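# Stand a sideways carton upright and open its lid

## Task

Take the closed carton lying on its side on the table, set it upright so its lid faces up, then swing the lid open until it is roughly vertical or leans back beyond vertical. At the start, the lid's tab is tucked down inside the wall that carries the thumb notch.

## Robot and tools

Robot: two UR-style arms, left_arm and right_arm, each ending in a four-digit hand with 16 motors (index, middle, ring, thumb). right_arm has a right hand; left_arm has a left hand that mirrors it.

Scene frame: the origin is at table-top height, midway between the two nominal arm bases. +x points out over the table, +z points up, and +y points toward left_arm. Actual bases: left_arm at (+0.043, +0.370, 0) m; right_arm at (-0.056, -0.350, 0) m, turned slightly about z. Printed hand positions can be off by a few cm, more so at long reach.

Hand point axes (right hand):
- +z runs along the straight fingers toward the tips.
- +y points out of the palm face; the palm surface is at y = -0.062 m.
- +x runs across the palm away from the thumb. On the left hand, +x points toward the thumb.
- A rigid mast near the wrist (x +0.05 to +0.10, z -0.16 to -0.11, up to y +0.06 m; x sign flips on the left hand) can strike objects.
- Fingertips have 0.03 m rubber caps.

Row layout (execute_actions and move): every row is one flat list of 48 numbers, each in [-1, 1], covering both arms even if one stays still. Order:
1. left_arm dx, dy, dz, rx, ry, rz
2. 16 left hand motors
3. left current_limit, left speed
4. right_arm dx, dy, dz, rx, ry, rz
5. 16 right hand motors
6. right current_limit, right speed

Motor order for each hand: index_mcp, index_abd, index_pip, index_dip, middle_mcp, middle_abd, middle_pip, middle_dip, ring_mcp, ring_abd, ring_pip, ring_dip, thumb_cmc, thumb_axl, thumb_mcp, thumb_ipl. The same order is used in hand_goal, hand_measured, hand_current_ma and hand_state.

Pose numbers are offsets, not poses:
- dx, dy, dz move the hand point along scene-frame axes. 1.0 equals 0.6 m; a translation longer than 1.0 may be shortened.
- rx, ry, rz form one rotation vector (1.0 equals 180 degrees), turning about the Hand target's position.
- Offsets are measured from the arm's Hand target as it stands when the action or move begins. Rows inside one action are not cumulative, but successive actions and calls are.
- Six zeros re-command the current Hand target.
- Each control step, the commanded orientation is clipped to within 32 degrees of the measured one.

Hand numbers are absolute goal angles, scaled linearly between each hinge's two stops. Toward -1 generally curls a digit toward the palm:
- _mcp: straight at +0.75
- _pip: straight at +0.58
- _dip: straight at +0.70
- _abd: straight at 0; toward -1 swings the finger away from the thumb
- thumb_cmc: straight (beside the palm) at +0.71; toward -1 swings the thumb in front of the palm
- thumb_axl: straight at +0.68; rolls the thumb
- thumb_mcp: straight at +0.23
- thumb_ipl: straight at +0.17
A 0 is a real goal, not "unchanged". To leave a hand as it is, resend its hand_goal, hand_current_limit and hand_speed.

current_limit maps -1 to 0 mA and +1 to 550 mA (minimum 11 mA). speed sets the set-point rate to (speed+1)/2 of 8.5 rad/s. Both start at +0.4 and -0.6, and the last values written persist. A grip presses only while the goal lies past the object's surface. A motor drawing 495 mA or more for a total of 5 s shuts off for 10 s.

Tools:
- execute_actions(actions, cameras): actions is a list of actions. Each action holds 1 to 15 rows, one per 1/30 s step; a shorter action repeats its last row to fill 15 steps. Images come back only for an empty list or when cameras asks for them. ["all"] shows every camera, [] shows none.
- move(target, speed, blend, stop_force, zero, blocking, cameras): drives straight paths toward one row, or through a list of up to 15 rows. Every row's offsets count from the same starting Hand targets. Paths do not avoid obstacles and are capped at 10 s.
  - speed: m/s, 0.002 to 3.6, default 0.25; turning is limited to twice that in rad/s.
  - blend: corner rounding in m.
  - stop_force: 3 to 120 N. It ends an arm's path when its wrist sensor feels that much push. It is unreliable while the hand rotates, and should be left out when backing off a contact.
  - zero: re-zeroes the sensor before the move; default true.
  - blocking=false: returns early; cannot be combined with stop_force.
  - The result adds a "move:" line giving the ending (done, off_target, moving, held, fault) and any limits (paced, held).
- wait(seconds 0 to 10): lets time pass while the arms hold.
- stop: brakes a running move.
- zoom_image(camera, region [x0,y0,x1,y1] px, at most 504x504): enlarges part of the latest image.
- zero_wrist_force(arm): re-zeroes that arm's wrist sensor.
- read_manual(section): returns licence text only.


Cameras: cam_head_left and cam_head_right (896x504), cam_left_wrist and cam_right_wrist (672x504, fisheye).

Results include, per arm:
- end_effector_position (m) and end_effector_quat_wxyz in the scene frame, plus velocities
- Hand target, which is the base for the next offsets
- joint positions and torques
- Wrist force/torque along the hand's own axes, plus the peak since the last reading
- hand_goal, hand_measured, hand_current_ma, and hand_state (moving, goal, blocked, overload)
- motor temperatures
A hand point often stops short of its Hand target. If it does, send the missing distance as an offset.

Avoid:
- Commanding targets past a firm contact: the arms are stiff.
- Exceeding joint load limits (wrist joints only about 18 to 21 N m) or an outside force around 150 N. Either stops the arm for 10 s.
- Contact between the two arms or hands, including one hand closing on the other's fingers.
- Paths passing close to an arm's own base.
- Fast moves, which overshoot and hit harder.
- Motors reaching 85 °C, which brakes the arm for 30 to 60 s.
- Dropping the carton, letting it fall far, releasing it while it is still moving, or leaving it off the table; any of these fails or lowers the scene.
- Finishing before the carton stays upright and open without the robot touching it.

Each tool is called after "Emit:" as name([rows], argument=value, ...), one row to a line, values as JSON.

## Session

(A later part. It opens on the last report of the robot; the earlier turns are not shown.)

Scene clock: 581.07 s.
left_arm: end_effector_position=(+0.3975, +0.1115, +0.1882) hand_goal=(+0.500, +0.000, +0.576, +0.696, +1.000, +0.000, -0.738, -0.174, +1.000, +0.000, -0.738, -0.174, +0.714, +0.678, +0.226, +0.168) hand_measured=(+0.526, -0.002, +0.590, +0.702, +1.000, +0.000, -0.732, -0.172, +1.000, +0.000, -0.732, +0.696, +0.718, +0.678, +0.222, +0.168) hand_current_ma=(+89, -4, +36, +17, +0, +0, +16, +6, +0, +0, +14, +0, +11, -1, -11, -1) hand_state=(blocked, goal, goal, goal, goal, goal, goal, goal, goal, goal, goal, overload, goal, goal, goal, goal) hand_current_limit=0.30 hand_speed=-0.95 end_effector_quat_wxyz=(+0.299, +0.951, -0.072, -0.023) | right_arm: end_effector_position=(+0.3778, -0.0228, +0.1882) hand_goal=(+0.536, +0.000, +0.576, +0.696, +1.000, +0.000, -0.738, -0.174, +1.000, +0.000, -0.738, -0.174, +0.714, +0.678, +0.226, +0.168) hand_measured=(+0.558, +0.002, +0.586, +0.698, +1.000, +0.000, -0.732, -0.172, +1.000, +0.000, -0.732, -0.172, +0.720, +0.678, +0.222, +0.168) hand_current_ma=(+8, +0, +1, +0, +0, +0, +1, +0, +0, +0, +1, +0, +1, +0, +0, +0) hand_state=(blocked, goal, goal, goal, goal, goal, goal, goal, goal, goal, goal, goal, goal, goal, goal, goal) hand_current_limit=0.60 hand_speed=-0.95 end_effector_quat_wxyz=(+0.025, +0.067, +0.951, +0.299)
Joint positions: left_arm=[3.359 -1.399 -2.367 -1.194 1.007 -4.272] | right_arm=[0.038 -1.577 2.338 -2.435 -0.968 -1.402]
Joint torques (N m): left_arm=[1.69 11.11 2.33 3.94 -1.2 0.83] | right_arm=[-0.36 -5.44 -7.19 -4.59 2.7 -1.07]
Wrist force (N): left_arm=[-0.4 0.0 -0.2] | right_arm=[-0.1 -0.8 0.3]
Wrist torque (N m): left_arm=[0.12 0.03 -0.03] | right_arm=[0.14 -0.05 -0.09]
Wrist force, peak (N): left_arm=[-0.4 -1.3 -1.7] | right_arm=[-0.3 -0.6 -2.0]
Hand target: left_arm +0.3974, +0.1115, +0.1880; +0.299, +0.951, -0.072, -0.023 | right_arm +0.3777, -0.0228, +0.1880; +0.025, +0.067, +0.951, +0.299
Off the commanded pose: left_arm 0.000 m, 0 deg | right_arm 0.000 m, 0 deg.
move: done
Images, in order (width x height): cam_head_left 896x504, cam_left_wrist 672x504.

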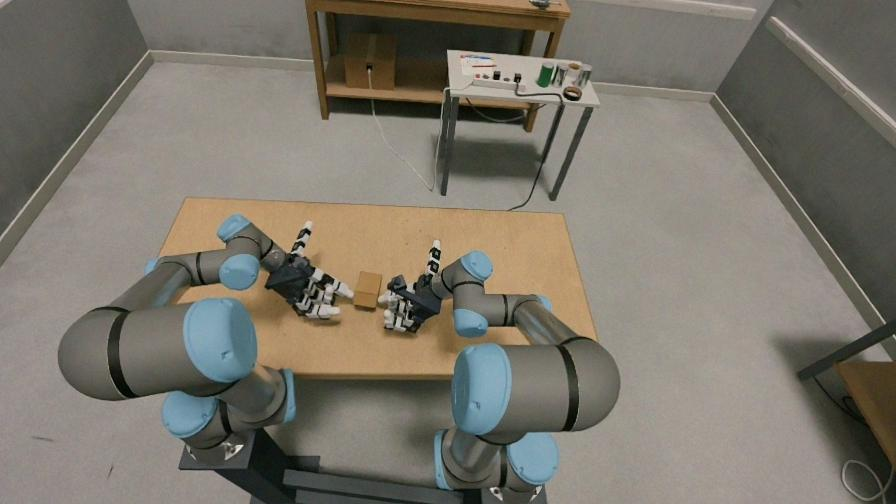

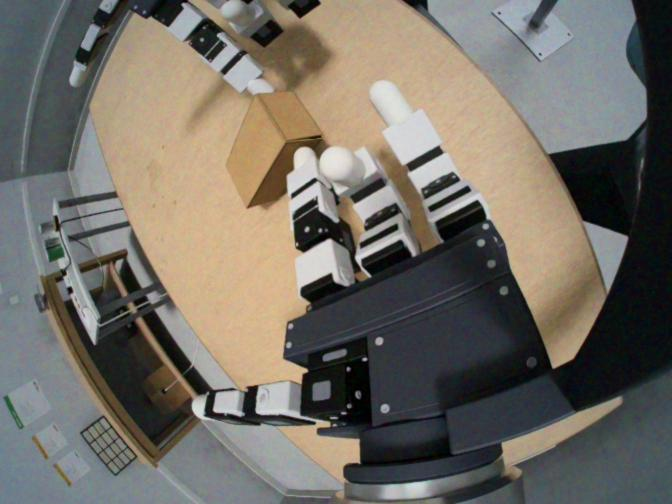

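Emit:
move([
  [0.0764,-0.0061,0.0436,0,0,0,0.5,0,0.576,0.696,1,0,-0.738,-0.174,1,0,-0.738,-0.174,0.714,0.678,0.226,0.168,0.3,-0.95,0.0764,-0.0061,0.0436,0,0,0,0.536,0,0.576,0.696,1,0,-0.738,-0.174,1,0,-0.738,-0.174,0.714,0.678,0.226,0.168,0.6,-0.95],
  [0.1361,-0.0109,0.0511,0,0,0,0.5,0,0.576,0.696,1,0,-0.738,-0.174,1,0,-0.738,-0.174,0.714,0.678,0.226,0.168,0.3,-0.95,0.1361,-0.0109,0.0511,0,0,0,0.536,0,0.576,0.696,1,0,-0.738,-0.174,1,0,-0.738,-0.174,0.714,0.678,0.226,0.168,0.6,-0.95],
], speed=[0.05, 0.05], blend=[0.008, 0], cameras=["cam_left_wrist","cam_head_left"])

Emit:
zoom_image(camera="cam_left_wrist", region=[200, 20, 380, 200])

Emit:
zoom_image(camera="cam_head_left", region=[320, 235, 410, 325])

Scene clock: 592.90 s.
left_arm: end_effector_position=(+0.4792, +0.1049, +0.2187) hand_goal=(+0.500, +0.000, +0.576, +0.696, +1.000, +0.000, -0.738, -0.174, +1.000, +0.000, -0.738, -0.174, +0.714, +0.678, +0.226, +0.168) hand_measured=(+0.526, -0.002, +0.590, +0.702, +1.000, +0.000, -0.732, -0.172, +1.000, +0.000, -0.732, +0.696, +0.718, +0.678, +0.222, +0.168) hand_current_ma=(+89, -4, +36, +17, +0, +0, +16, +6, +0, +0, +14, +0, +11, -1, -11, -1) hand_state=(blocked, goal, goal, goal, goal, goal, goal, goal, goal, goal, goal, overload, goal, goal, goal, goal) hand_current_limit=0.30 hand_speed=-0.95 end_effector_quat_wxyz=(+0.299, +0.951, -0.072, -0.023) end_effector_velocity=(-0.002, +0.000, +0.000) end_effector_angular_velocity=(-0.002, +0.001, +0.000) | right_arm: end_effector_position=(+0.4595, -0.0294, +0.2186) hand_goal=(+0.536, +0.000, +0.576, +0.696, +1.000, +0.000, -0.738, -0.174, +1.000, +0.000, -0.738, -0.174, +0.714, +0.678, +0.226, +0.168) hand_measured=(+0.558, +0.002, +0.586, +0.700, +1.000, +0.000, -0.732, -0.172, +1.000, +0.000, -0.732, -0.172, +0.720, +0.678, +0.222, +0.168) hand_current_ma=(+9, +0, +2, +0, +0, +0, +1, +0, +0, +0, +1, +0, +1, +0, +0, +0) hand_state=(blocked, goal, goal, goal, goal, goal, goal, goal, goal, goal, goal, goal, goal, goal, goal, goal) hand_current_limit=0.60 hand_speed=-0.95 end_effector_quat_wxyz=(+0.024, +0.067, +0.951, +0.299)
Joint positions: left_arm=[3.302 -1.569 -2.133 -1.223 0.994 -4.338] | right_arm=[0.024 -1.457 2.103 -2.31 -0.967 -1.418]
Joint velocities: left_arm=[0.001 0.004 -0.006 0 -0.002 0.001] | right_arm=[within noise]
Joint torques (N m): left_arm=[2.43 35.6 1.86 3.11 -1.64 0.84] | right_arm=[2.59 -42.82 -7.79 -4.62 3.28 -0.48]
Wrist force (N): left_arm=[-0.5 -0.1 -0.1] | right_arm=[0.0 -0.5 0.2]
Wrist torque (N m): left_arm=[0.03 0.03 0.00] | right_arm=[0.10 -0.06 0.08]
Wrist force, peak (N): left_arm=[-0.9 -0.1 -0.5] | right_arm=[-0.2 -1.0 0.8]
Hand target: left_arm +0.4790, +0.1050, +0.2187; +0.299, +0.951, -0.072, -0.023 | right_arm +0.4594, -0.0294, +0.2187; +0.025, +0.067, +0.951, +0.299
Off the commanded pose: left_arm 0.000 m, 0 deg | right_arm 0.000 m, 0 deg.
move: done
Images, in order (width x height): cam_head_left 896x504, cam_left_wrist 672x504.

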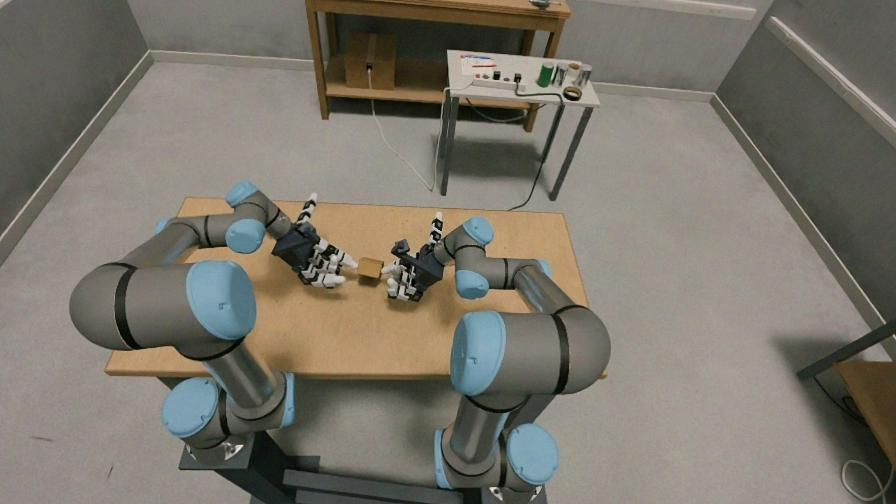

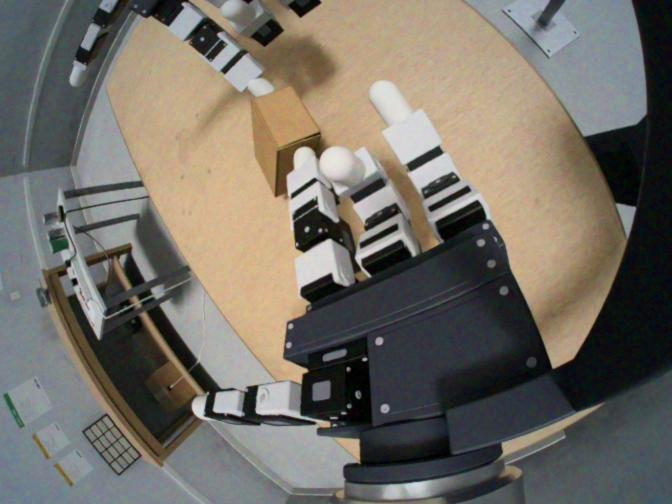

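Scaled by 2.800 from the camera's 672x504 image, which has a finer 960x720 frame.

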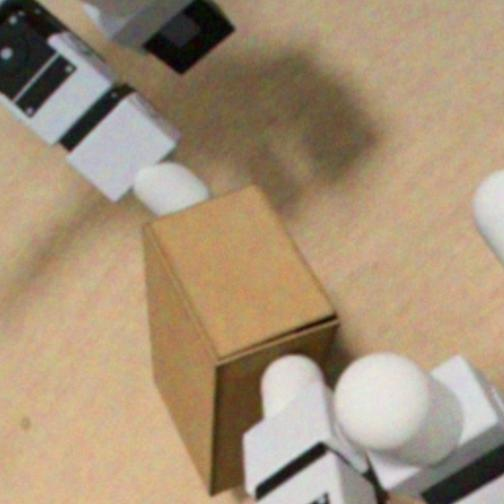

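Scaled by 5.600 from the camera's 896x504 image, which has a finer 1280x720 frame.

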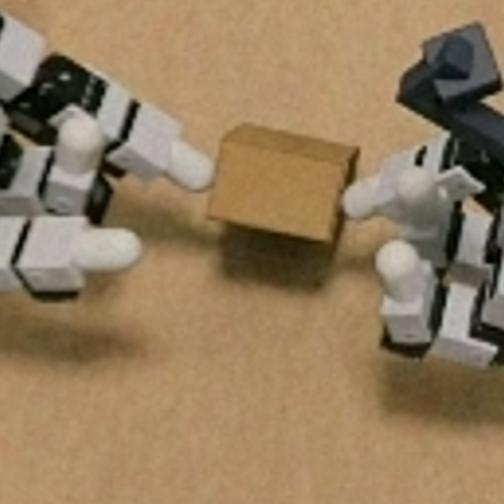

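Emit:
move([
  [0.0287,-0.0023,-0.004,0,0,0,0.5,0,0.576,0.696,1,0,-0.738,-0.174,1,0,-0.738,-0.174,0.714,0.678,0.226,0.168,0.3,-0.95,0.0287,-0.0023,-0.004,0,0,0,0.536,0,0.576,0.696,1,0,-0.738,-0.174,1,0,-0.738,-0.174,0.714,0.678,0.226,0.168,0.6,-0.95],
  [0.042,-0.0035,-0.010,0,0,0,0.5,0,0.576,0.696,1,0,-0.738,-0.174,1,0,-0.738,-0.174,0.714,0.678,0.226,0.168,0.3,-0.95,0.042,-0.0035,-0.010,0,0,0,0.536,0,0.576,0.696,1,0,-0.738,-0.174,1,0,-0.738,-0.174,0.714,0.678,0.226,0.168,0.6,-0.95],
], speed=[0.03, 0.03], blend=[0.005, 0], cameras=["cam_left_wrist","cam_right_wrist","cam_head_left"])

Emit:
zoom_image(camera="cam_left_wrist", region=[200, 20, 380, 220])

Emit:
zoom_image(camera="cam_right_wrist", region=[290, 20, 470, 220])

Emit:
zoom_image(camera="cam_head_left", region=[320, 235, 410, 325])

Scene clock: 609.33 s.
left_arm: end_effector_position=(+0.5045, +0.1028, +0.2127) hand_goal=(+0.500, +0.000, +0.576, +0.696, +1.000, +0.000, -0.738, -0.174, +1.000, +0.000, -0.738, -0.174, +0.714, +0.678, +0.226, +0.168) hand_measured=(+0.526, -0.002, +0.590, +0.702, +1.000, +0.000, -0.732, -0.172, +1.000, +0.000, -0.732, +0.696, +0.718, +0.678, +0.222, +0.168) hand_current_ma=(+89, -4, +36, +17, +0, +0, +16, +6, +0, +0, +14, +0, +11, -1, -11, -1) hand_state=(blocked, goal, goal, goal, goal, goal, goal, goal, goal, goal, goal, overload, goal, goal, goal, goal) hand_current_limit=0.30 hand_speed=-0.95 end_effector_quat_wxyz=(+0.299, +0.951, -0.072, -0.023) | right_arm: end_effector_position=(+0.4847, -0.0315, +0.2126) hand_goal=(+0.536, +0.000, +0.576, +0.696, +1.000, +0.000, -0.738, -0.174, +1.000, +0.000, -0.738, -0.174, +0.714, +0.678, +0.226, +0.168) hand_measured=(+0.558, +0.002, +0.586, +0.700, +1.000, +0.000, -0.732, -0.172, +1.000, +0.000, -0.732, -0.172, +0.720, +0.678, +0.222, +0.168) hand_current_ma=(+9, +0, +2, +0, +0, +0, +1, +0, +0, +0, +1, +0, +1, +0, +0, +0) hand_state=(blocked, goal, goal, goal, goal, goal, goal, goal, goal, goal, goal, goal, goal, goal, goal, goal) hand_current_limit=0.60 hand_speed=-0.95 end_effector_quat_wxyz=(+0.025, +0.067, +0.951, +0.299)
Joint positions: left_arm=[3.289 -1.639 -2.08 -1.196 0.992 -4.353] | right_arm=[0.021 -1.395 2.047 -2.315 -0.967 -1.422]
Joint torques (N m): left_arm=[1.11 39.73 4.91 -0.42 -2.24 0.65] | right_arm=[-2.2 -45.69 -8.44 -1.77 3.57 -0.86]
Wrist force (N): left_arm=[-0.2 0.7 0.2] | right_arm=[0.0 -0.2 0.5]
Wrist torque (N m): left_arm=[0.07 0.01 0.04] | right_arm=[0.08 -0.05 0.09]
Wrist force, peak (N): left_arm=[-0.8 0.5 -0.5] | right_arm=[-0.2 -0.3 0.7]
Hand target: left_arm +0.5042, +0.1029, +0.2127; +0.299, +0.951, -0.072, -0.023 | right_arm +0.4846, -0.0315, +0.2127; +0.025, +0.067, +0.951, +0.299
Off the commanded pose: left_arm 0.000 m, 0 deg | right_arm 0.000 m, 0 deg.
move: done; blend cut to 0.0044 m at target 1
Images, in order (width x height): cam_head_left 896x504, cam_left_wrist 672x504, cam_right_wrist 672x504.

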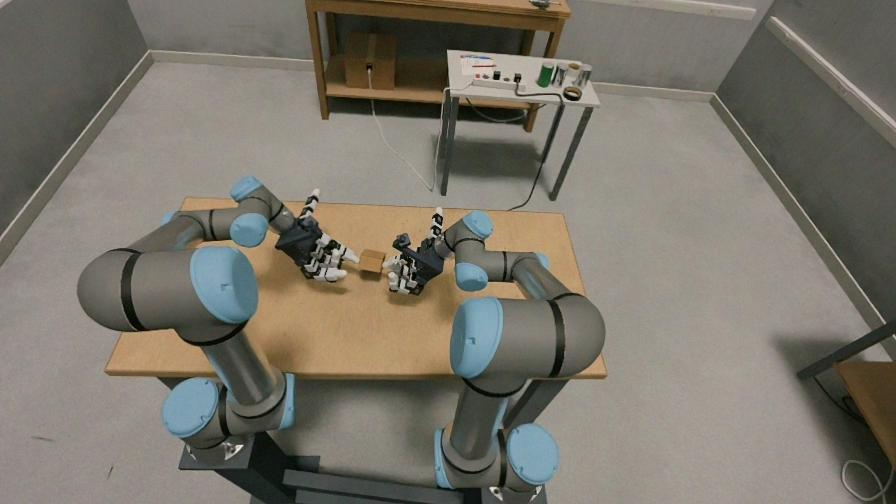

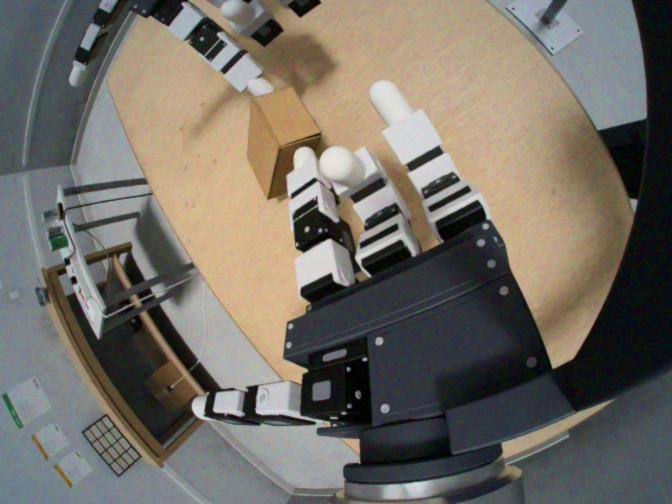

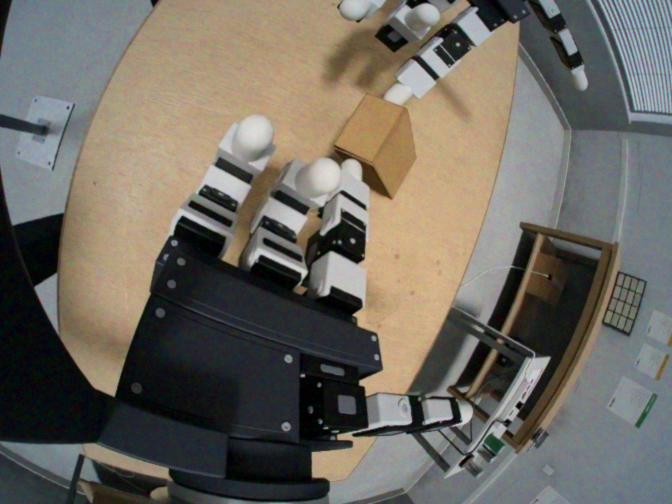

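Scaled by 2.520 from the camera's 672x504 image, which has a finer 960x720 frame.

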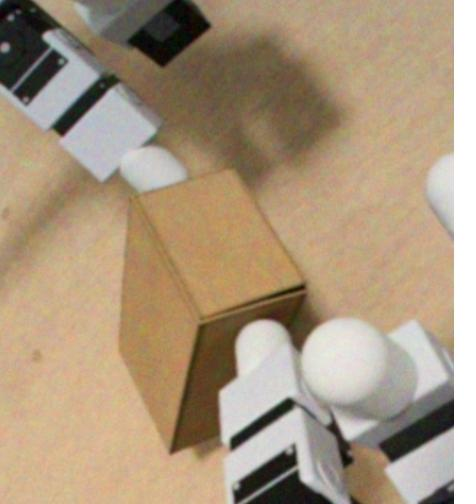

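Scaled by 2.520 from the camera's 672x504 image, which has a finer 960x720 frame.

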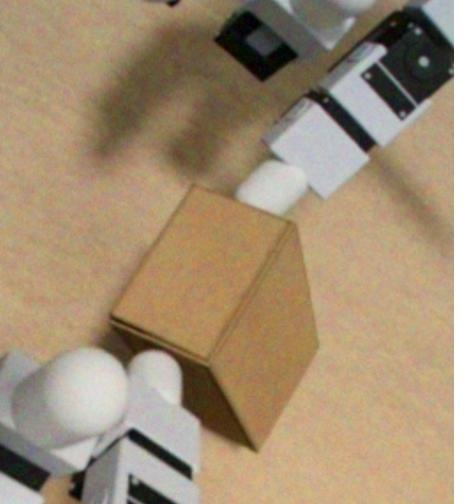

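Scaled by 5.600 from the camera's 896x504 image, which has a finer 1280x720 frame.

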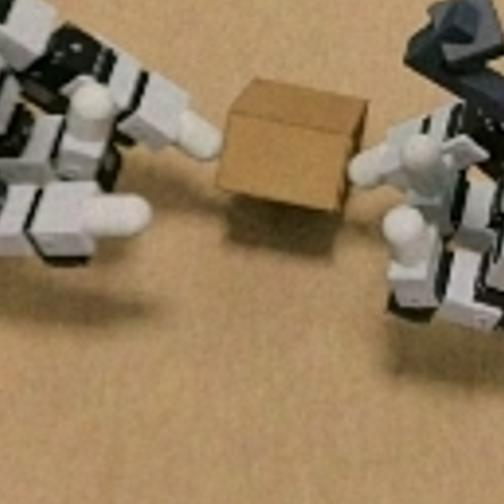

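Emit:
move([
  [0,0,0,0,0,0,0.525,0,0.576,0.696,1,0,-0.738,-0.174,1,0,-0.738,-0.174,0.714,0.678,0.226,0.168,0.3,-0.985,0,0,0,0,0,0,0.536,0,0.576,0.696,1,0,-0.738,-0.174,1,0,-0.738,-0.174,0.714,0.678,0.226,0.168,0.6,-0.95],
  [0.012,0,0.0,0,0,0,0.533,0,0.576,0.696,1,0,-0.738,-0.174,1,0,-0.738,-0.174,0.714,0.678,0.226,0.168,0.3,-0.985,0.012,0,0.0,0,0,0,0.536,0,0.576,0.696,1,0,-0.738,-0.174,1,0,-0.738,-0.174,0.714,0.678,0.226,0.168,0.6,-0.95],
], speed=[0.03, 0.02], cameras=["cam_left_wrist"])

Emit:
zoom_image(camera="cam_left_wrist", region=[200, 20, 380, 220])

Scene clock: 628.63 s.
left_arm: end_effector_position=(+0.5114, +0.1029, +0.2127) hand_goal=(+0.534, +0.000, +0.576, +0.696, +1.000, +0.000, -0.738, -0.174, +1.000, +0.000, -0.738, -0.174, +0.714, +0.678, +0.226, +0.168) hand_measured=(+0.540, -0.002, +0.584, +0.700, +1.000, +0.000, -0.732, -0.172, +1.000, +0.000, -0.732, +0.696, +0.718, +0.678, +0.222, +0.168) hand_current_ma=(+14, -4, +20, +10, +0, +0, +16, +6, +0, +0, +14, +0, +11, -1, -11, -1) hand_state=(goal, goal, goal, goal, goal, goal, goal, goal, goal, goal, goal, overload, goal, goal, goal, goal) hand_current_limit=0.30 hand_speed=-0.98 end_effector_quat_wxyz=(+0.299, +0.951, -0.072, -0.023) | right_arm: end_effector_position=(+0.4918, -0.0315, +0.2126) hand_goal=(+0.536, +0.000, +0.576, +0.696, +1.000, +0.000, -0.738, -0.174, +1.000, +0.000, -0.738, -0.174, +0.714, +0.678, +0.226, +0.168) hand_measured=(+0.554, +0.002, +0.584, +0.700, +1.000, +0.000, -0.732, -0.172, +1.000, +0.000, -0.732, -0.172, +0.720, +0.678, +0.222, +0.168) hand_current_ma=(+5, +0, +1, +0, +0, +0, +1, +0, +0, +0, +1, +0, +1, +0, +0, +0) hand_state=(goal, goal, goal, goal, goal, goal, goal, goal, goal, goal, goal, goal, goal, goal, goal, goal) hand_current_limit=0.60 hand_speed=-0.95 end_effector_quat_wxyz=(+0.025, +0.067, +0.951, +0.299)
Joint positions: left_arm=[3.287 -1.656 -2.062 -1.196 0.991 -4.356] | right_arm=[0.021 -1.38 2.028 -2.311 -0.967 -1.422]
Joint torques (N m): left_arm=[-1.87 41.46 2.87 4.24 -1.96 0.65] | right_arm=[2.62 -48.26 -8.14 -3.82 -0.69 0.83]
Wrist force (N): left_arm=[-0.1 1.1 0.1] | right_arm=[0.0 0.6 0.7]
Wrist torque (N m): left_arm=[0.04 -0.02 0.06] | right_arm=[0.07 -0.04 0.09]
Wrist force, peak (N): left_arm=[0.1 1.3 0.5] | right_arm=[-0.1 0.8 0.9]
Hand target: left_arm +0.5114, +0.1029, +0.2127; +0.299, +0.951, -0.072, -0.023 | right_arm +0.4918, -0.0315, +0.2127; +0.025, +0.067, +0.951, +0.299
Off the commanded pose: left_arm 0.000 m, 0 deg | right_arm 0.000 m, 0 deg.
move: done
Images, in order (width x height): cam_left_wrist 672x504.

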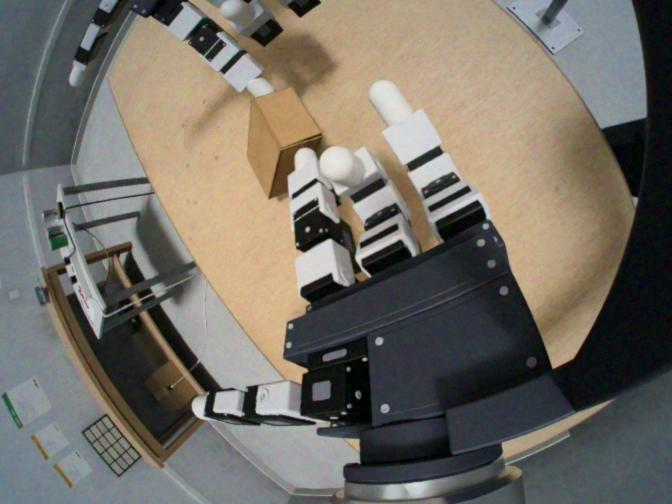

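Scaled by 2.520 from the camera's 672x504 image, which has a finer 960x720 frame.

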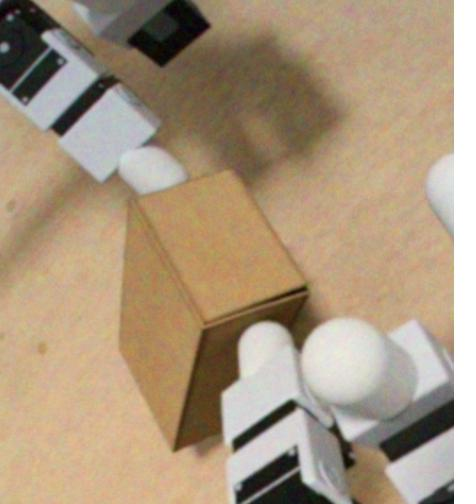

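Emit:
move([
  [0,0,-0.0117,0,0,0,0.534,0,0.576,0.696,1,0,-0.738,-0.174,1,0,-0.738,-0.174,0.714,0.678,0.226,0.168,0.3,-0.985,0,0,-0.0117,0,0,0,0.536,0,0.576,0.696,1,0,-0.738,-0.174,1,0,-0.738,-0.174,0.714,0.678,0.226,0.168,0.6,-0.95],
  [0.058,-0.004,-0.005,0,0,0,0.534,0,0.576,0.696,1,0,-0.738,-0.174,1,0,-0.738,-0.174,0.714,0.678,0.226,0.168,0.3,-0.985,0.058,-0.004,-0.005,0,0,0,0.536,0,0.576,0.696,1,0,-0.738,-0.174,1,0,-0.738,-0.174,0.714,0.678,0.226,0.168,0.6,-0.95],
], speed=[0.02, 0.03], blend=[0.002, 0], cameras=["cam_left_wrist","cam_head_left"])

Emit:
zoom_image(camera="cam_left_wrist", region=[200, 20, 380, 220])

Emit:
zoom_image(camera="cam_head_left", region=[320, 225, 410, 315])

Scene clock: 646.70 s.
left_arm: end_effector_position=(+0.5464, +0.1004, +0.2097) hand_goal=(+0.534, +0.000, +0.576, +0.696, +1.000, +0.000, -0.738, -0.174, +1.000, +0.000, -0.738, -0.174, +0.714, +0.678, +0.226, +0.168) hand_measured=(+0.542, -0.002, +0.584, +0.700, +1.000, +0.000, -0.732, -0.172, +1.000, +0.000, -0.732, +0.696, +0.718, +0.678, +0.222, +0.168) hand_current_ma=(+20, -4, +20, +9, +0, +0, +16, +6, +0, +0, +14, +0, +11, -1, -11, -1) hand_state=(goal, goal, goal, goal, goal, goal, goal, goal, goal, goal, goal, overload, goal, goal, goal, goal) hand_current_limit=0.30 hand_speed=-0.98 end_effector_quat_wxyz=(+0.299, +0.951, -0.072, -0.023) | right_arm: end_effector_position=(+0.5267, -0.0339, +0.2095) hand_goal=(+0.536, +0.000, +0.576, +0.696, +1.000, +0.000, -0.738, -0.174, +1.000, +0.000, -0.738, -0.174, +0.714, +0.678, +0.226, +0.168) hand_measured=(+0.552, +0.002, +0.582, +0.700, +1.000, +0.000, -0.732, -0.172, +1.000, +0.000, -0.732, -0.172, +0.720, +0.678, +0.222, +0.168) hand_current_ma=(+4, +0, +1, +0, +0, +0, +1, +0, +0, +0, +1, +0, +1, +0, +0, +0) hand_state=(goal, goal, goal, goal, goal, goal, goal, goal, goal, goal, goal, goal, goal, goal, goal, goal) hand_current_limit=0.60 hand_speed=-0.95 end_effector_quat_wxyz=(+0.024, +0.067, +0.951, +0.299)
Joint positions: left_arm=[3.272 -1.74 -1.976 -1.189 0.988 -4.374] | right_arm=[0.018 -1.304 1.939 -2.294 -0.967 -1.426]
Joint torques (N m): left_arm=[-0.54 46.11 1.36 1.09 -2.21 0.54] | right_arm=[-4.22 -50.64 -7.79 -4.31 3.25 -1.23]
Wrist force (N): left_arm=[-0.5 1.2 0.2] | right_arm=[0.2 0.7 0.6]
Wrist torque (N m): left_arm=[0.10 0.06 0.00] | right_arm=[0.09 -0.09 0.10]
Wrist force, peak (N): left_arm=[-0.1 1.6 -0.1] | right_arm=[0.3 0.3 1.2]
Hand target: left_arm +0.5462, +0.1005, +0.2097; +0.299, +0.951, -0.072, -0.023 | right_arm +0.5266, -0.0339, +0.2097; +0.025, +0.067, +0.951, +0.299
Off the commanded pose: left_arm 0.000 m, 0 deg | right_arm 0.000 m, 0 deg.
move: done
Images, in order (width x height): cam_head_left 896x504, cam_left_wrist 672x504.

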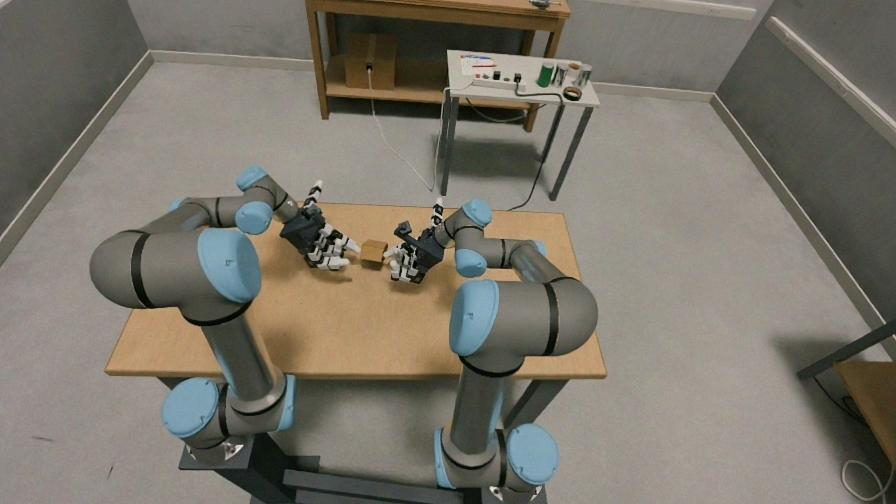

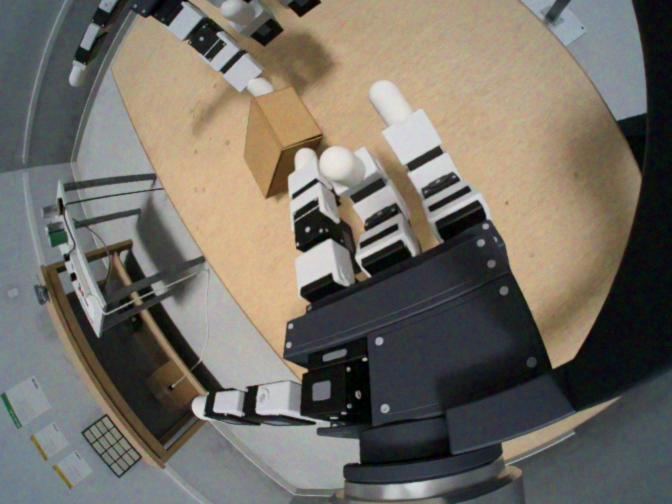

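Scaled by 2.520 from the camera's 672x504 image, which has a finer 960x720 frame.

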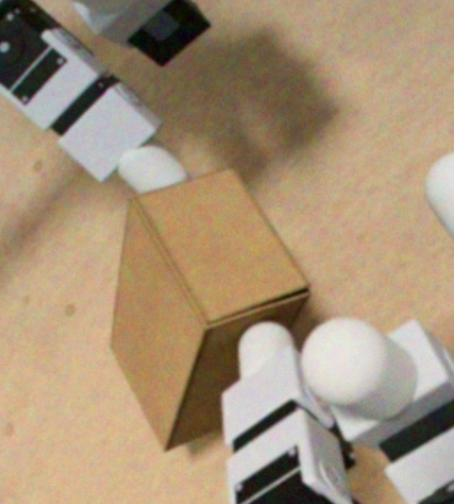

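Scaled by 5.600 from the camera's 896x504 image, which has a finer 1280x720 frame.

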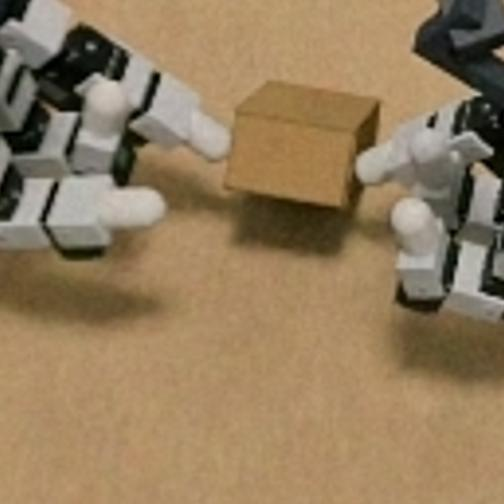

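Emit:
move([
  [0,0,0,0,0,0,0.515,0,0.576,0.696,1,0,-0.738,-0.174,1,0,-0.738,-0.174,0.714,0.678,0.226,0.168,0.3,-0.95,0,0,0,0,0,0,0.536,0,0.576,0.696,1,0,-0.738,-0.174,1,0,-0.738,-0.174,0.714,0.678,0.226,0.168,0.6,-0.95],
  [0.0666,-0.0101,0.015,0.0167,0.1099,0,0.515,0,0.576,0.696,1,0,-0.738,-0.174,1,0,-0.738,-0.174,0.714,0.678,0.226,0.168,0.3,-0.95,0.0666,-0.0101,0.015,0.0167,0.1099,0,0.536,0,0.576,0.696,1,0,-0.738,-0.174,1,0,-0.738,-0.174,0.714,0.678,0.226,0.168,0.6,-0.95],
  [0.1297,-0.0197,-0.0067,0.0333,0.2198,0,0.515,0,0.576,0.696,1,0,-0.738,-0.174,1,0,-0.738,-0.174,0.714,0.678,0.226,0.168,0.3,-0.95,0.1297,-0.0197,-0.0067,0.0333,0.2198,0,0.536,0,0.576,0.696,1,0,-0.738,-0.174,1,0,-0.738,-0.174,0.714,0.678,0.226,0.168,0.6,-0.95],
], speed=[0.05, 0.1,0.1], blend=[0,0.01,0], cameras=["cam_left_wrist","cam_right_wrist","cam_head_left"])

Emit:
zoom_image(camera="cam_left_wrist", region=[200, 20, 380, 220])

Emit:
zoom_image(camera="cam_head_left", region=[320, 225, 410, 315])

Scene clock: 673.10 s.
left_arm: end_effector_position=(+0.6241, +0.0886, +0.2056) hand_goal=(+0.516, +0.000, +0.576, +0.696, +1.000, +0.000, -0.738, -0.174, +1.000, +0.000, -0.738, -0.174, +0.714, +0.678, +0.226, +0.168) hand_measured=(+0.538, +0.000, +0.584, +0.700, +1.000, +0.000, -0.732, -0.172, +1.000, +0.000, -0.732, +0.696, +0.718, +0.678, +0.222, +0.168) hand_current_ma=(+71, +1, +20, +9, +0, +0, +15, +6, +0, +0, +13, +0, +11, -1, -11, -1) hand_state=(blocked, goal, goal, goal, goal, goal, goal, goal, goal, goal, goal, overload, goal, goal, goal, goal) hand_current_limit=0.30 hand_speed=-0.95 end_effector_quat_wxyz=(+0.257, +0.901, +0.035, -0.347) | right_arm: end_effector_position=(+0.6045, -0.0457, +0.2055) hand_goal=(+0.536, +0.000, +0.576, +0.696, +1.000, +0.000, -0.738, -0.174, +1.000, +0.000, -0.738, -0.174, +0.714, +0.678, +0.226, +0.168) hand_measured=(+0.552, +0.002, +0.582, +0.700, +1.000, +0.000, -0.732, -0.172, +1.000, +0.000, -0.732, -0.172, +0.720, +0.678, +0.222, +0.168) hand_current_ma=(+4, +0, +1, +0, +0, +0, +1, +0, +0, +0, +1, +0, +1, +0, +0, +0) hand_state=(goal, goal, goal, goal, goal, goal, goal, goal, goal, goal, goal, goal, goal, goal, goal, goal) hand_current_limit=0.60 hand_speed=-0.95 end_effector_quat_wxyz=(-0.302, +0.166, +0.887, +0.307)
Joint positions: left_arm=[3.2 -2.152 -1.3 -2.052 1.103 -4.533] | right_arm=[-0.014 -0.96 1.284 -1.253 -0.902 -1.487]
Joint torques (N m): left_arm=[1.4 70.28 3.75 0.97 -1.62 0.91] | right_arm=[1.25 -71.76 -13.07 -0.68 -1.29 0.8]
Wrist force (N): left_arm=[-1.1 0.7 0.0] | right_arm=[0.9 -0.7 0.7]
Wrist torque (N m): left_arm=[0.10 -0.05 -0.07] | right_arm=[-0.02 -0.18 0.02]
Wrist force, peak (N): left_arm=[-0.3 1.7 -0.1] | right_arm=[1.0 -0.9 0.7]
Hand target: left_arm +0.6241, +0.0887, +0.2057; +0.257, +0.901, +0.035, -0.347 | right_arm +0.6044, -0.0457, +0.2056; -0.302, +0.166, +0.887, +0.307
Off the commanded pose: left_arm 0.000 m, 0 deg | right_arm 0.000 m, 0 deg.
move: done
Images, in order (width x height): cam_head_left 896x504, cam_left_wrist 672x504, cam_right_wrist 672x504.

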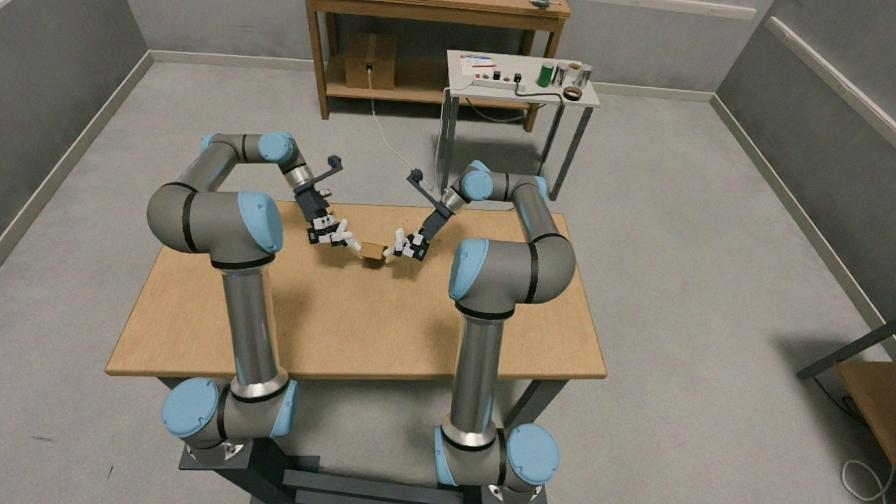

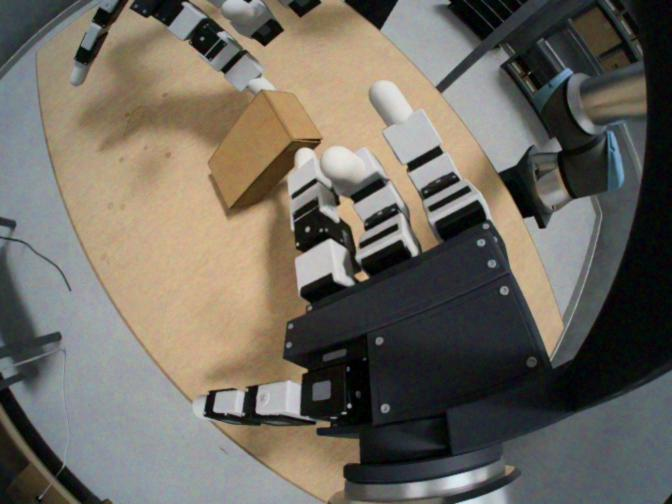

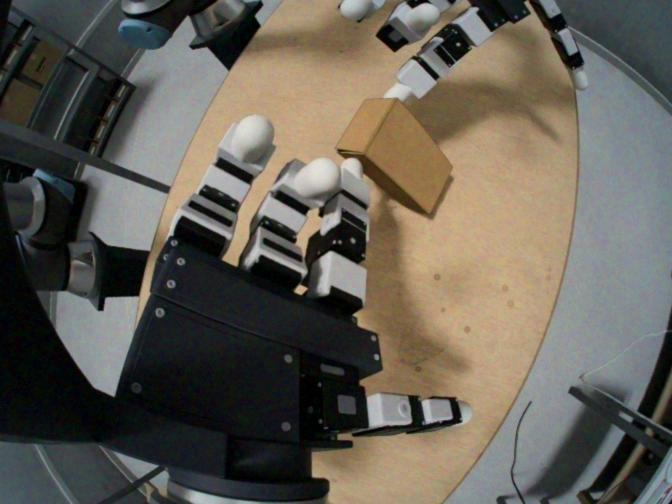

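Scaled by 2.520 from the camera's 672x504 image, which has a finer 960x720 frame.

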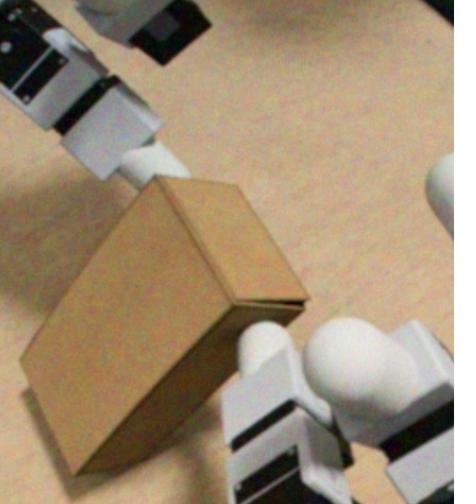

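Scaled by 5.600 from the camera's 896x504 image, which has a finer 1280x720 frame.

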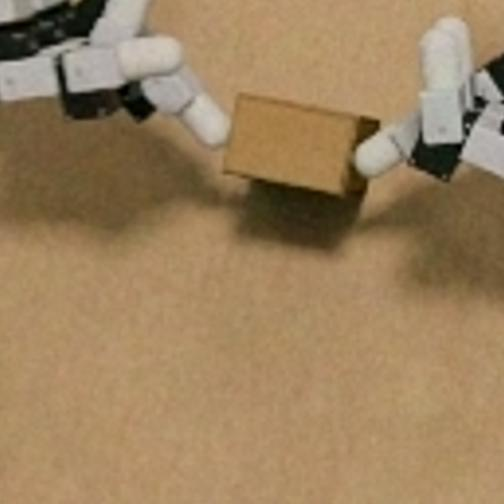

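Emit:
move([
  [0,0,0,0,0,0,0.5,0,0.576,0.696,1,0,-0.738,-0.174,1,0,-0.738,-0.174,0.714,0.678,0.226,0.168,0.3,-0.95,0,0,0,0,0,0,0.536,0,0.576,0.696,1,0,-0.738,-0.174,1,0,-0.738,-0.174,0.714,0.678,0.226,0.168,0.6,-0.95],
  [-0.04,0,0.06,0,0,0,0.5,0,0.576,0.696,1,0,-0.738,-0.174,1,0,-0.738,-0.174,0.714,0.678,0.226,0.168,0.3,-0.95,-0.04,0,0.06,0,0,0,0.536,0,0.576,0.696,1,0,-0.738,-0.174,1,0,-0.738,-0.174,0.714,0.678,0.226,0.168,0.6,-0.95],
  [-0.09,-0.003,0.012,0.025,0.165,0,0.5,0,0.576,0.696,1,0,-0.738,-0.174,1,0,-0.738,-0.174,0.714,0.678,0.226,0.168,0.3,-0.95,-0.09,-0.003,0.012,0.025,0.165,0,0.536,0,0.576,0.696,1,0,-0.738,-0.174,1,0,-0.738,-0.174,0.714,0.678,0.226,0.168,0.6,-0.95],
], speed=[0.05, 0.08,0.1], blend=[0,0.01,0], cameras=["cam_left_wrist","cam_right_wrist","cam_head_left"])

Emit:
zoom_image(camera="cam_left_wrist", region=[180, 20, 360, 220])

Emit:
zoom_image(camera="cam_head_left", region=[320, 225, 410, 315])

Scene clock: 708.50 s.
left_arm: end_effector_position=(+0.5702, +0.0868, +0.2127) hand_goal=(+0.500, +0.000, +0.576, +0.696, +1.000, +0.000, -0.738, -0.174, +1.000, +0.000, -0.738, -0.174, +0.714, +0.678, +0.226, +0.168) hand_measured=(+0.522, +0.002, +0.586, +0.700, +1.000, +0.000, -0.734, -0.172, +1.000, +0.000, -0.734, +0.696, +0.718, +0.678, +0.222, +0.168) hand_current_ma=(+68, +5, +24, +9, +0, +0, +10, +6, +0, +0, +8, +0, +11, -1, -11, -1) hand_state=(blocked, goal, goal, goal, goal, goal, goal, goal, goal, goal, goal, overload, goal, goal, goal, goal) hand_current_limit=0.30 hand_speed=-0.95 end_effector_quat_wxyz=(+0.204, +0.792, +0.113, -0.565) | right_arm: end_effector_position=(+0.5505, -0.0475, +0.2127) hand_goal=(+0.536, +0.000, +0.576, +0.696, +1.000, +0.000, -0.738, -0.174, +1.000, +0.000, -0.738, -0.174, +0.714, +0.678, +0.226, +0.168) hand_measured=(+0.556, +0.002, +0.586, +0.700, +1.000, +0.000, -0.734, -0.172, +1.000, +0.000, -0.734, -0.172, +0.720, +0.678, +0.222, +0.168) hand_current_ma=(+7, +0, +2, +0, +0, +0, +0, +0, +0, +0, +0, +0, +0, +0, +0, +0) hand_state=(blocked, goal, goal, goal, goal, goal, goal, goal, goal, goal, goal, goal, goal, goal, goal, goal) hand_current_limit=0.60 hand_speed=-0.95 end_effector_quat_wxyz=(-0.526, +0.227, +0.767, +0.289)
Joint positions: left_arm=[3.186 -2.257 -1.183 -2.533 1.146 -4.639] | right_arm=[-0.027 -0.858 1.143 -0.656 -0.885 -1.544]
Joint torques (N m): left_arm=[-7.08 71.95 9.3 0.91 -0.58 0.82] | right_arm=[-3.03 -73.71 -10.99 -0.98 1.03 1.03]
Wrist force (N): left_arm=[-1.5 0.3 -0.8] | right_arm=[1.8 -2.4 0.5]
Wrist torque (N m): left_arm=[0.36 -0.18 -0.13] | right_arm=[0.00 -0.33 0.01]
Wrist force, peak (N): left_arm=[-1.7 0.7 -1.1] | right_arm=[2.2 -2.4 0.5]
Hand target: left_arm +0.5701, +0.0869, +0.2129; +0.204, +0.792, +0.113, -0.565 | right_arm +0.5504, -0.0475, +0.2128; -0.526, +0.227, +0.767, +0.289
Off the commanded pose: left_arm 0.000 m, 0 deg | right_arm 0.000 m, 0 deg.
move: done
Images, in order (width x height): cam_head_left 896x504, cam_left_wrist 672x504, cam_right_wrist 672x504.

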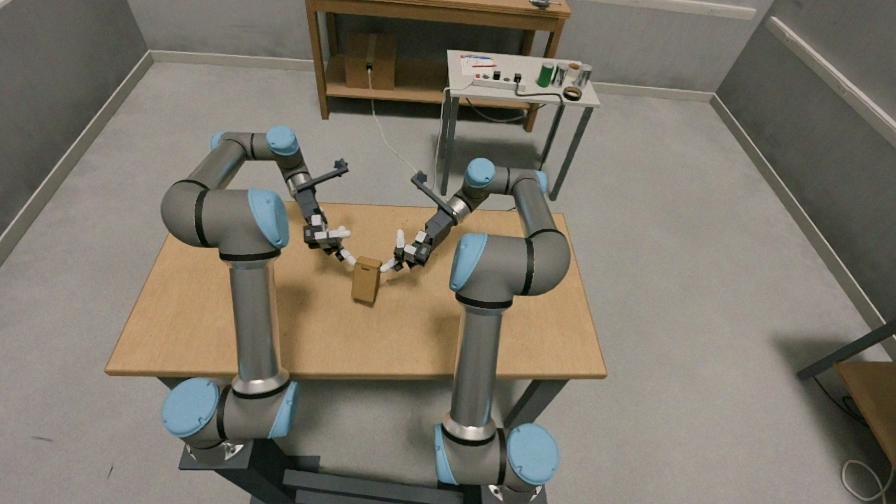

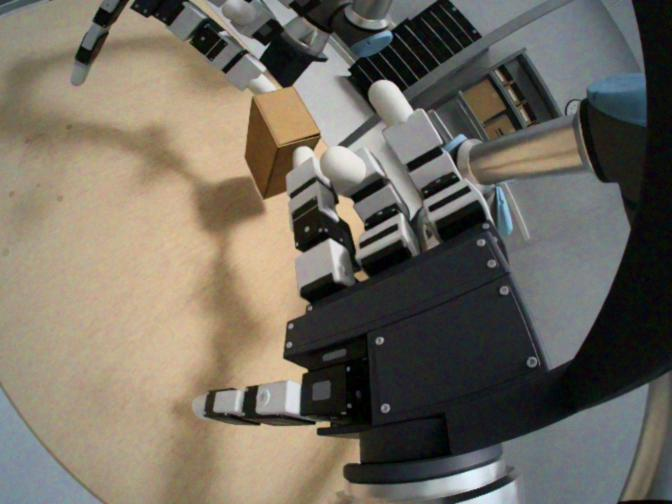

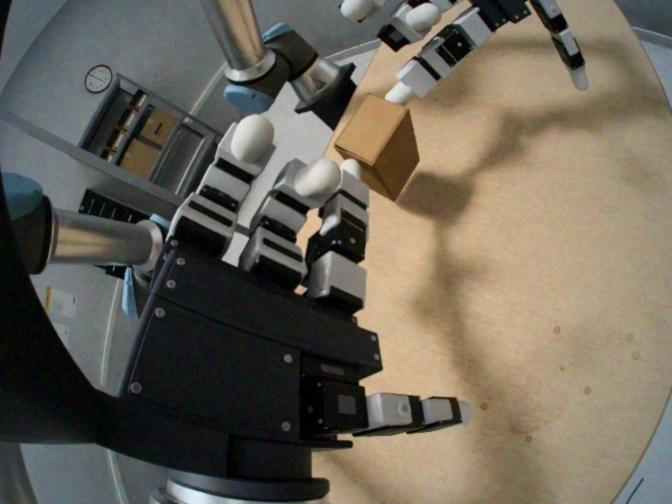

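Scaled by 2.520 from the camera's 672x504 image, which has a finer 960x720 frame.

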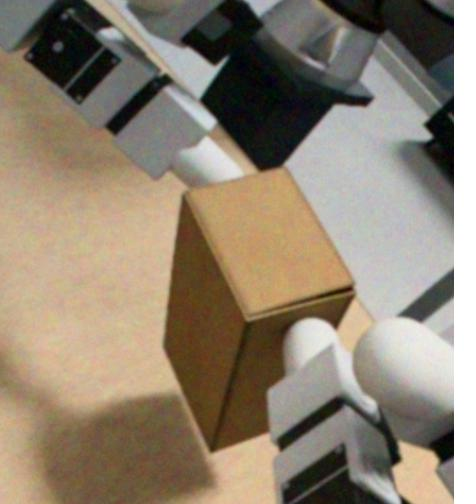

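Scaled by 5.600 from the camera's 896x504 image, which has a finer 1280x720 frame.

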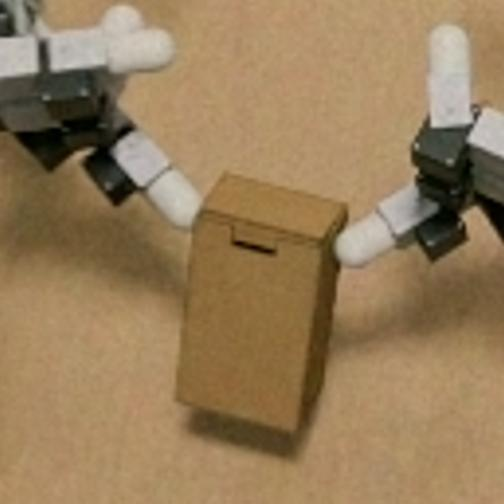

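Emit:
move(target=[-0.039,0.006,-0.0122,-0.015,-0.0989,0,0.5,0,0.576,0.696,1,0,-0.738,-0.174,1,0,-0.738,-0.174,0.714,0.678,0.226,0.168,0.3,-0.95,-0.039,0.006,-0.0122,-0.015,-0.0989,0,0.536,0,0.576,0.696,1,0,-0.738,-0.174,1,0,-0.738,-0.174,0.714,0.678,0.226,0.168,0.6,-0.95], speed=0.06, cameras=["cam_left_wrist","cam_right_wrist","cam_head_left"])

Emit:
zoom_image(camera="cam_left_wrist", region=[180, 20, 360, 220])

Emit:
zoom_image(camera="cam_head_left", region=[320, 230, 410, 320])

Scene clock: 728.50 s.
left_arm: end_effector_position=(+0.5466, +0.0905, +0.2057) hand_goal=(+0.500, +0.000, +0.576, +0.696, +1.000, +0.000, -0.738, -0.174, +1.000, +0.000, -0.738, -0.174, +0.714, +0.678, +0.226, +0.168) hand_measured=(+0.522, +0.004, +0.588, +0.700, +1.000, +0.000, -0.734, -0.172, +1.000, +0.000, -0.734, +0.696, +0.718, +0.678, +0.222, +0.168) hand_current_ma=(+75, +6, +34, +11, +0, +0, +10, +6, +0, +0, +8, +0, +11, -1, -11, -1) hand_state=(blocked, goal, goal, goal, goal, goal, goal, goal, goal, goal, goal, overload, goal, goal, goal, goal) hand_current_limit=0.30 hand_speed=-0.95 end_effector_quat_wxyz=(+0.238, +0.864, +0.067, -0.438) | right_arm: end_effector_position=(+0.5269, -0.0439, +0.2057) hand_goal=(+0.536, +0.000, +0.576, +0.696, +1.000, +0.000, -0.738, -0.174, +1.000, +0.000, -0.738, -0.174, +0.714, +0.678, +0.226, +0.168) hand_measured=(+0.564, +0.002, +0.592, +0.702, +1.000, +0.000, -0.734, -0.172, +1.000, +0.000, -0.734, -0.172, +0.720, +0.678, +0.222, +0.168) hand_current_ma=(+13, +0, +3, +1, +0, +0, +0, +0, +0, +0, +0, +0, +0, +0, +0, +0) hand_state=(blocked, goal, goal, goal, goal, goal, goal, goal, goal, goal, goal, goal, goal, goal, goal, goal) hand_current_limit=0.60 hand_speed=-0.95 end_effector_quat_wxyz=(-0.395, +0.192, +0.846, +0.302)
Joint positions: left_arm=[3.202 -2.067 -1.452 -2.176 1.132 -4.569] | right_arm=[-0.021 -1.049 1.431 -1.088 -0.893 -1.51]
Joint torques (N m): left_arm=[1.58 25.02 36.97 -1.96 -1.02 -0.86] | right_arm=[-0.36 -25.58 -34.07 0.55 0.51 -0.02]
Wrist force (N): left_arm=[-1.3 0.9 0.0] | right_arm=[1.3 -1.2 0.5]
Wrist torque (N m): left_arm=[0.22 -0.11 -0.29] | right_arm=[-0.01 -0.27 -0.15]
Wrist force, peak (N): left_arm=[-2.1 0.1 -0.8] | right_arm=[2.3 -2.5 0.8]
Hand target: left_arm +0.5467, +0.0905, +0.2055; +0.238, +0.864, +0.067, -0.438 | right_arm +0.5270, -0.0439, +0.2055; -0.395, +0.192, +0.846, +0.302
Off the commanded pose: left_arm 0.000 m, 0 deg | right_arm 0.000 m, 0 deg.
move: done
Images, in order (width x height): cam_head_left 896x504, cam_left_wrist 672x504, cam_right_wrist 672x504.

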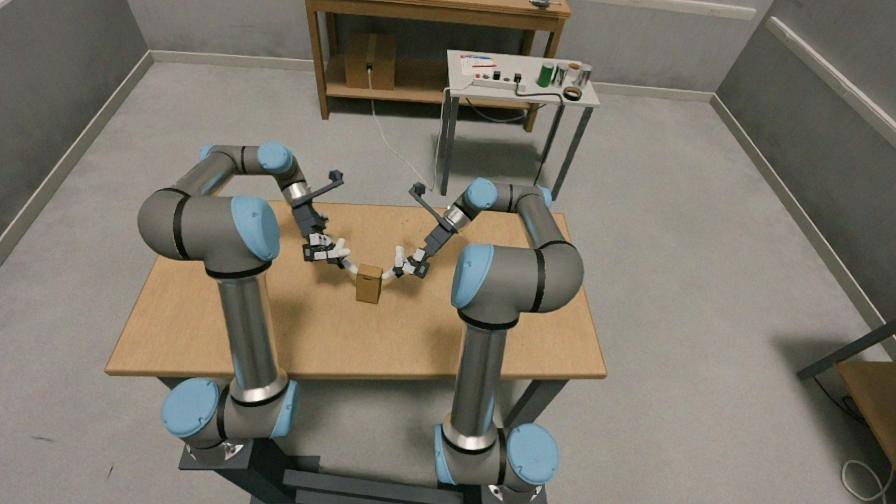

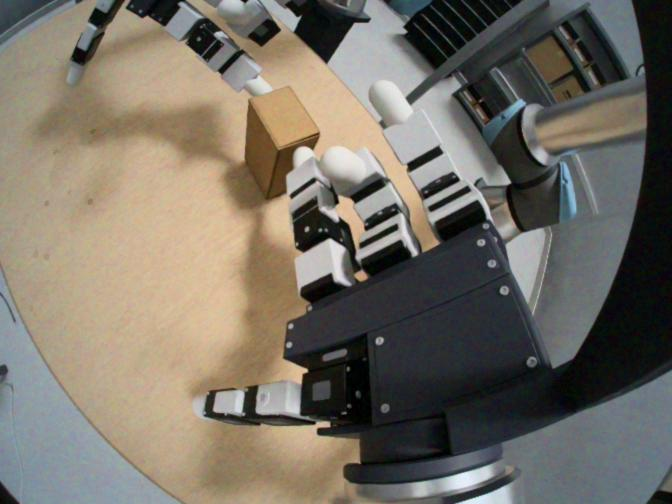

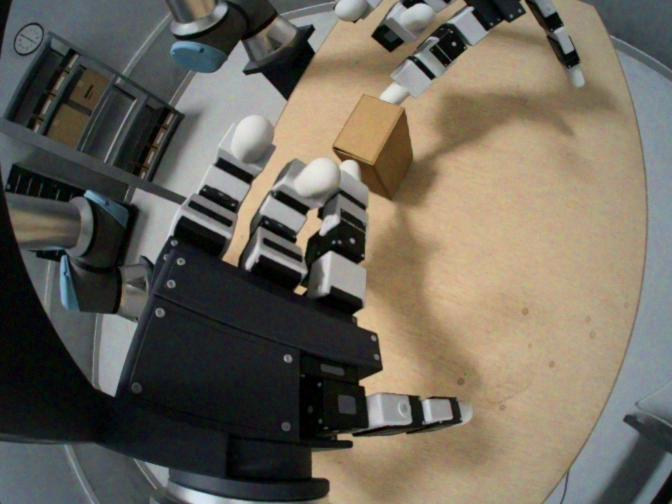

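Scaled by 2.520 from the camera's 672x504 image, which has a finer 960x720 frame.

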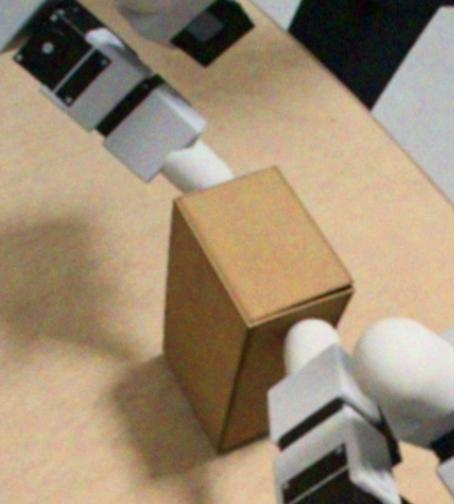

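Scaled by 5.600 from the camera's 896x504 image, which has a finer 1280x720 frame.

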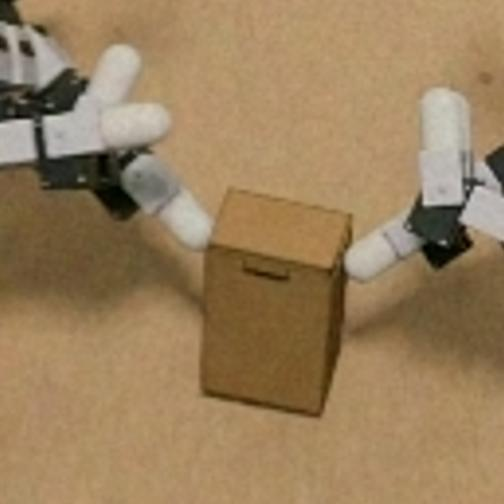

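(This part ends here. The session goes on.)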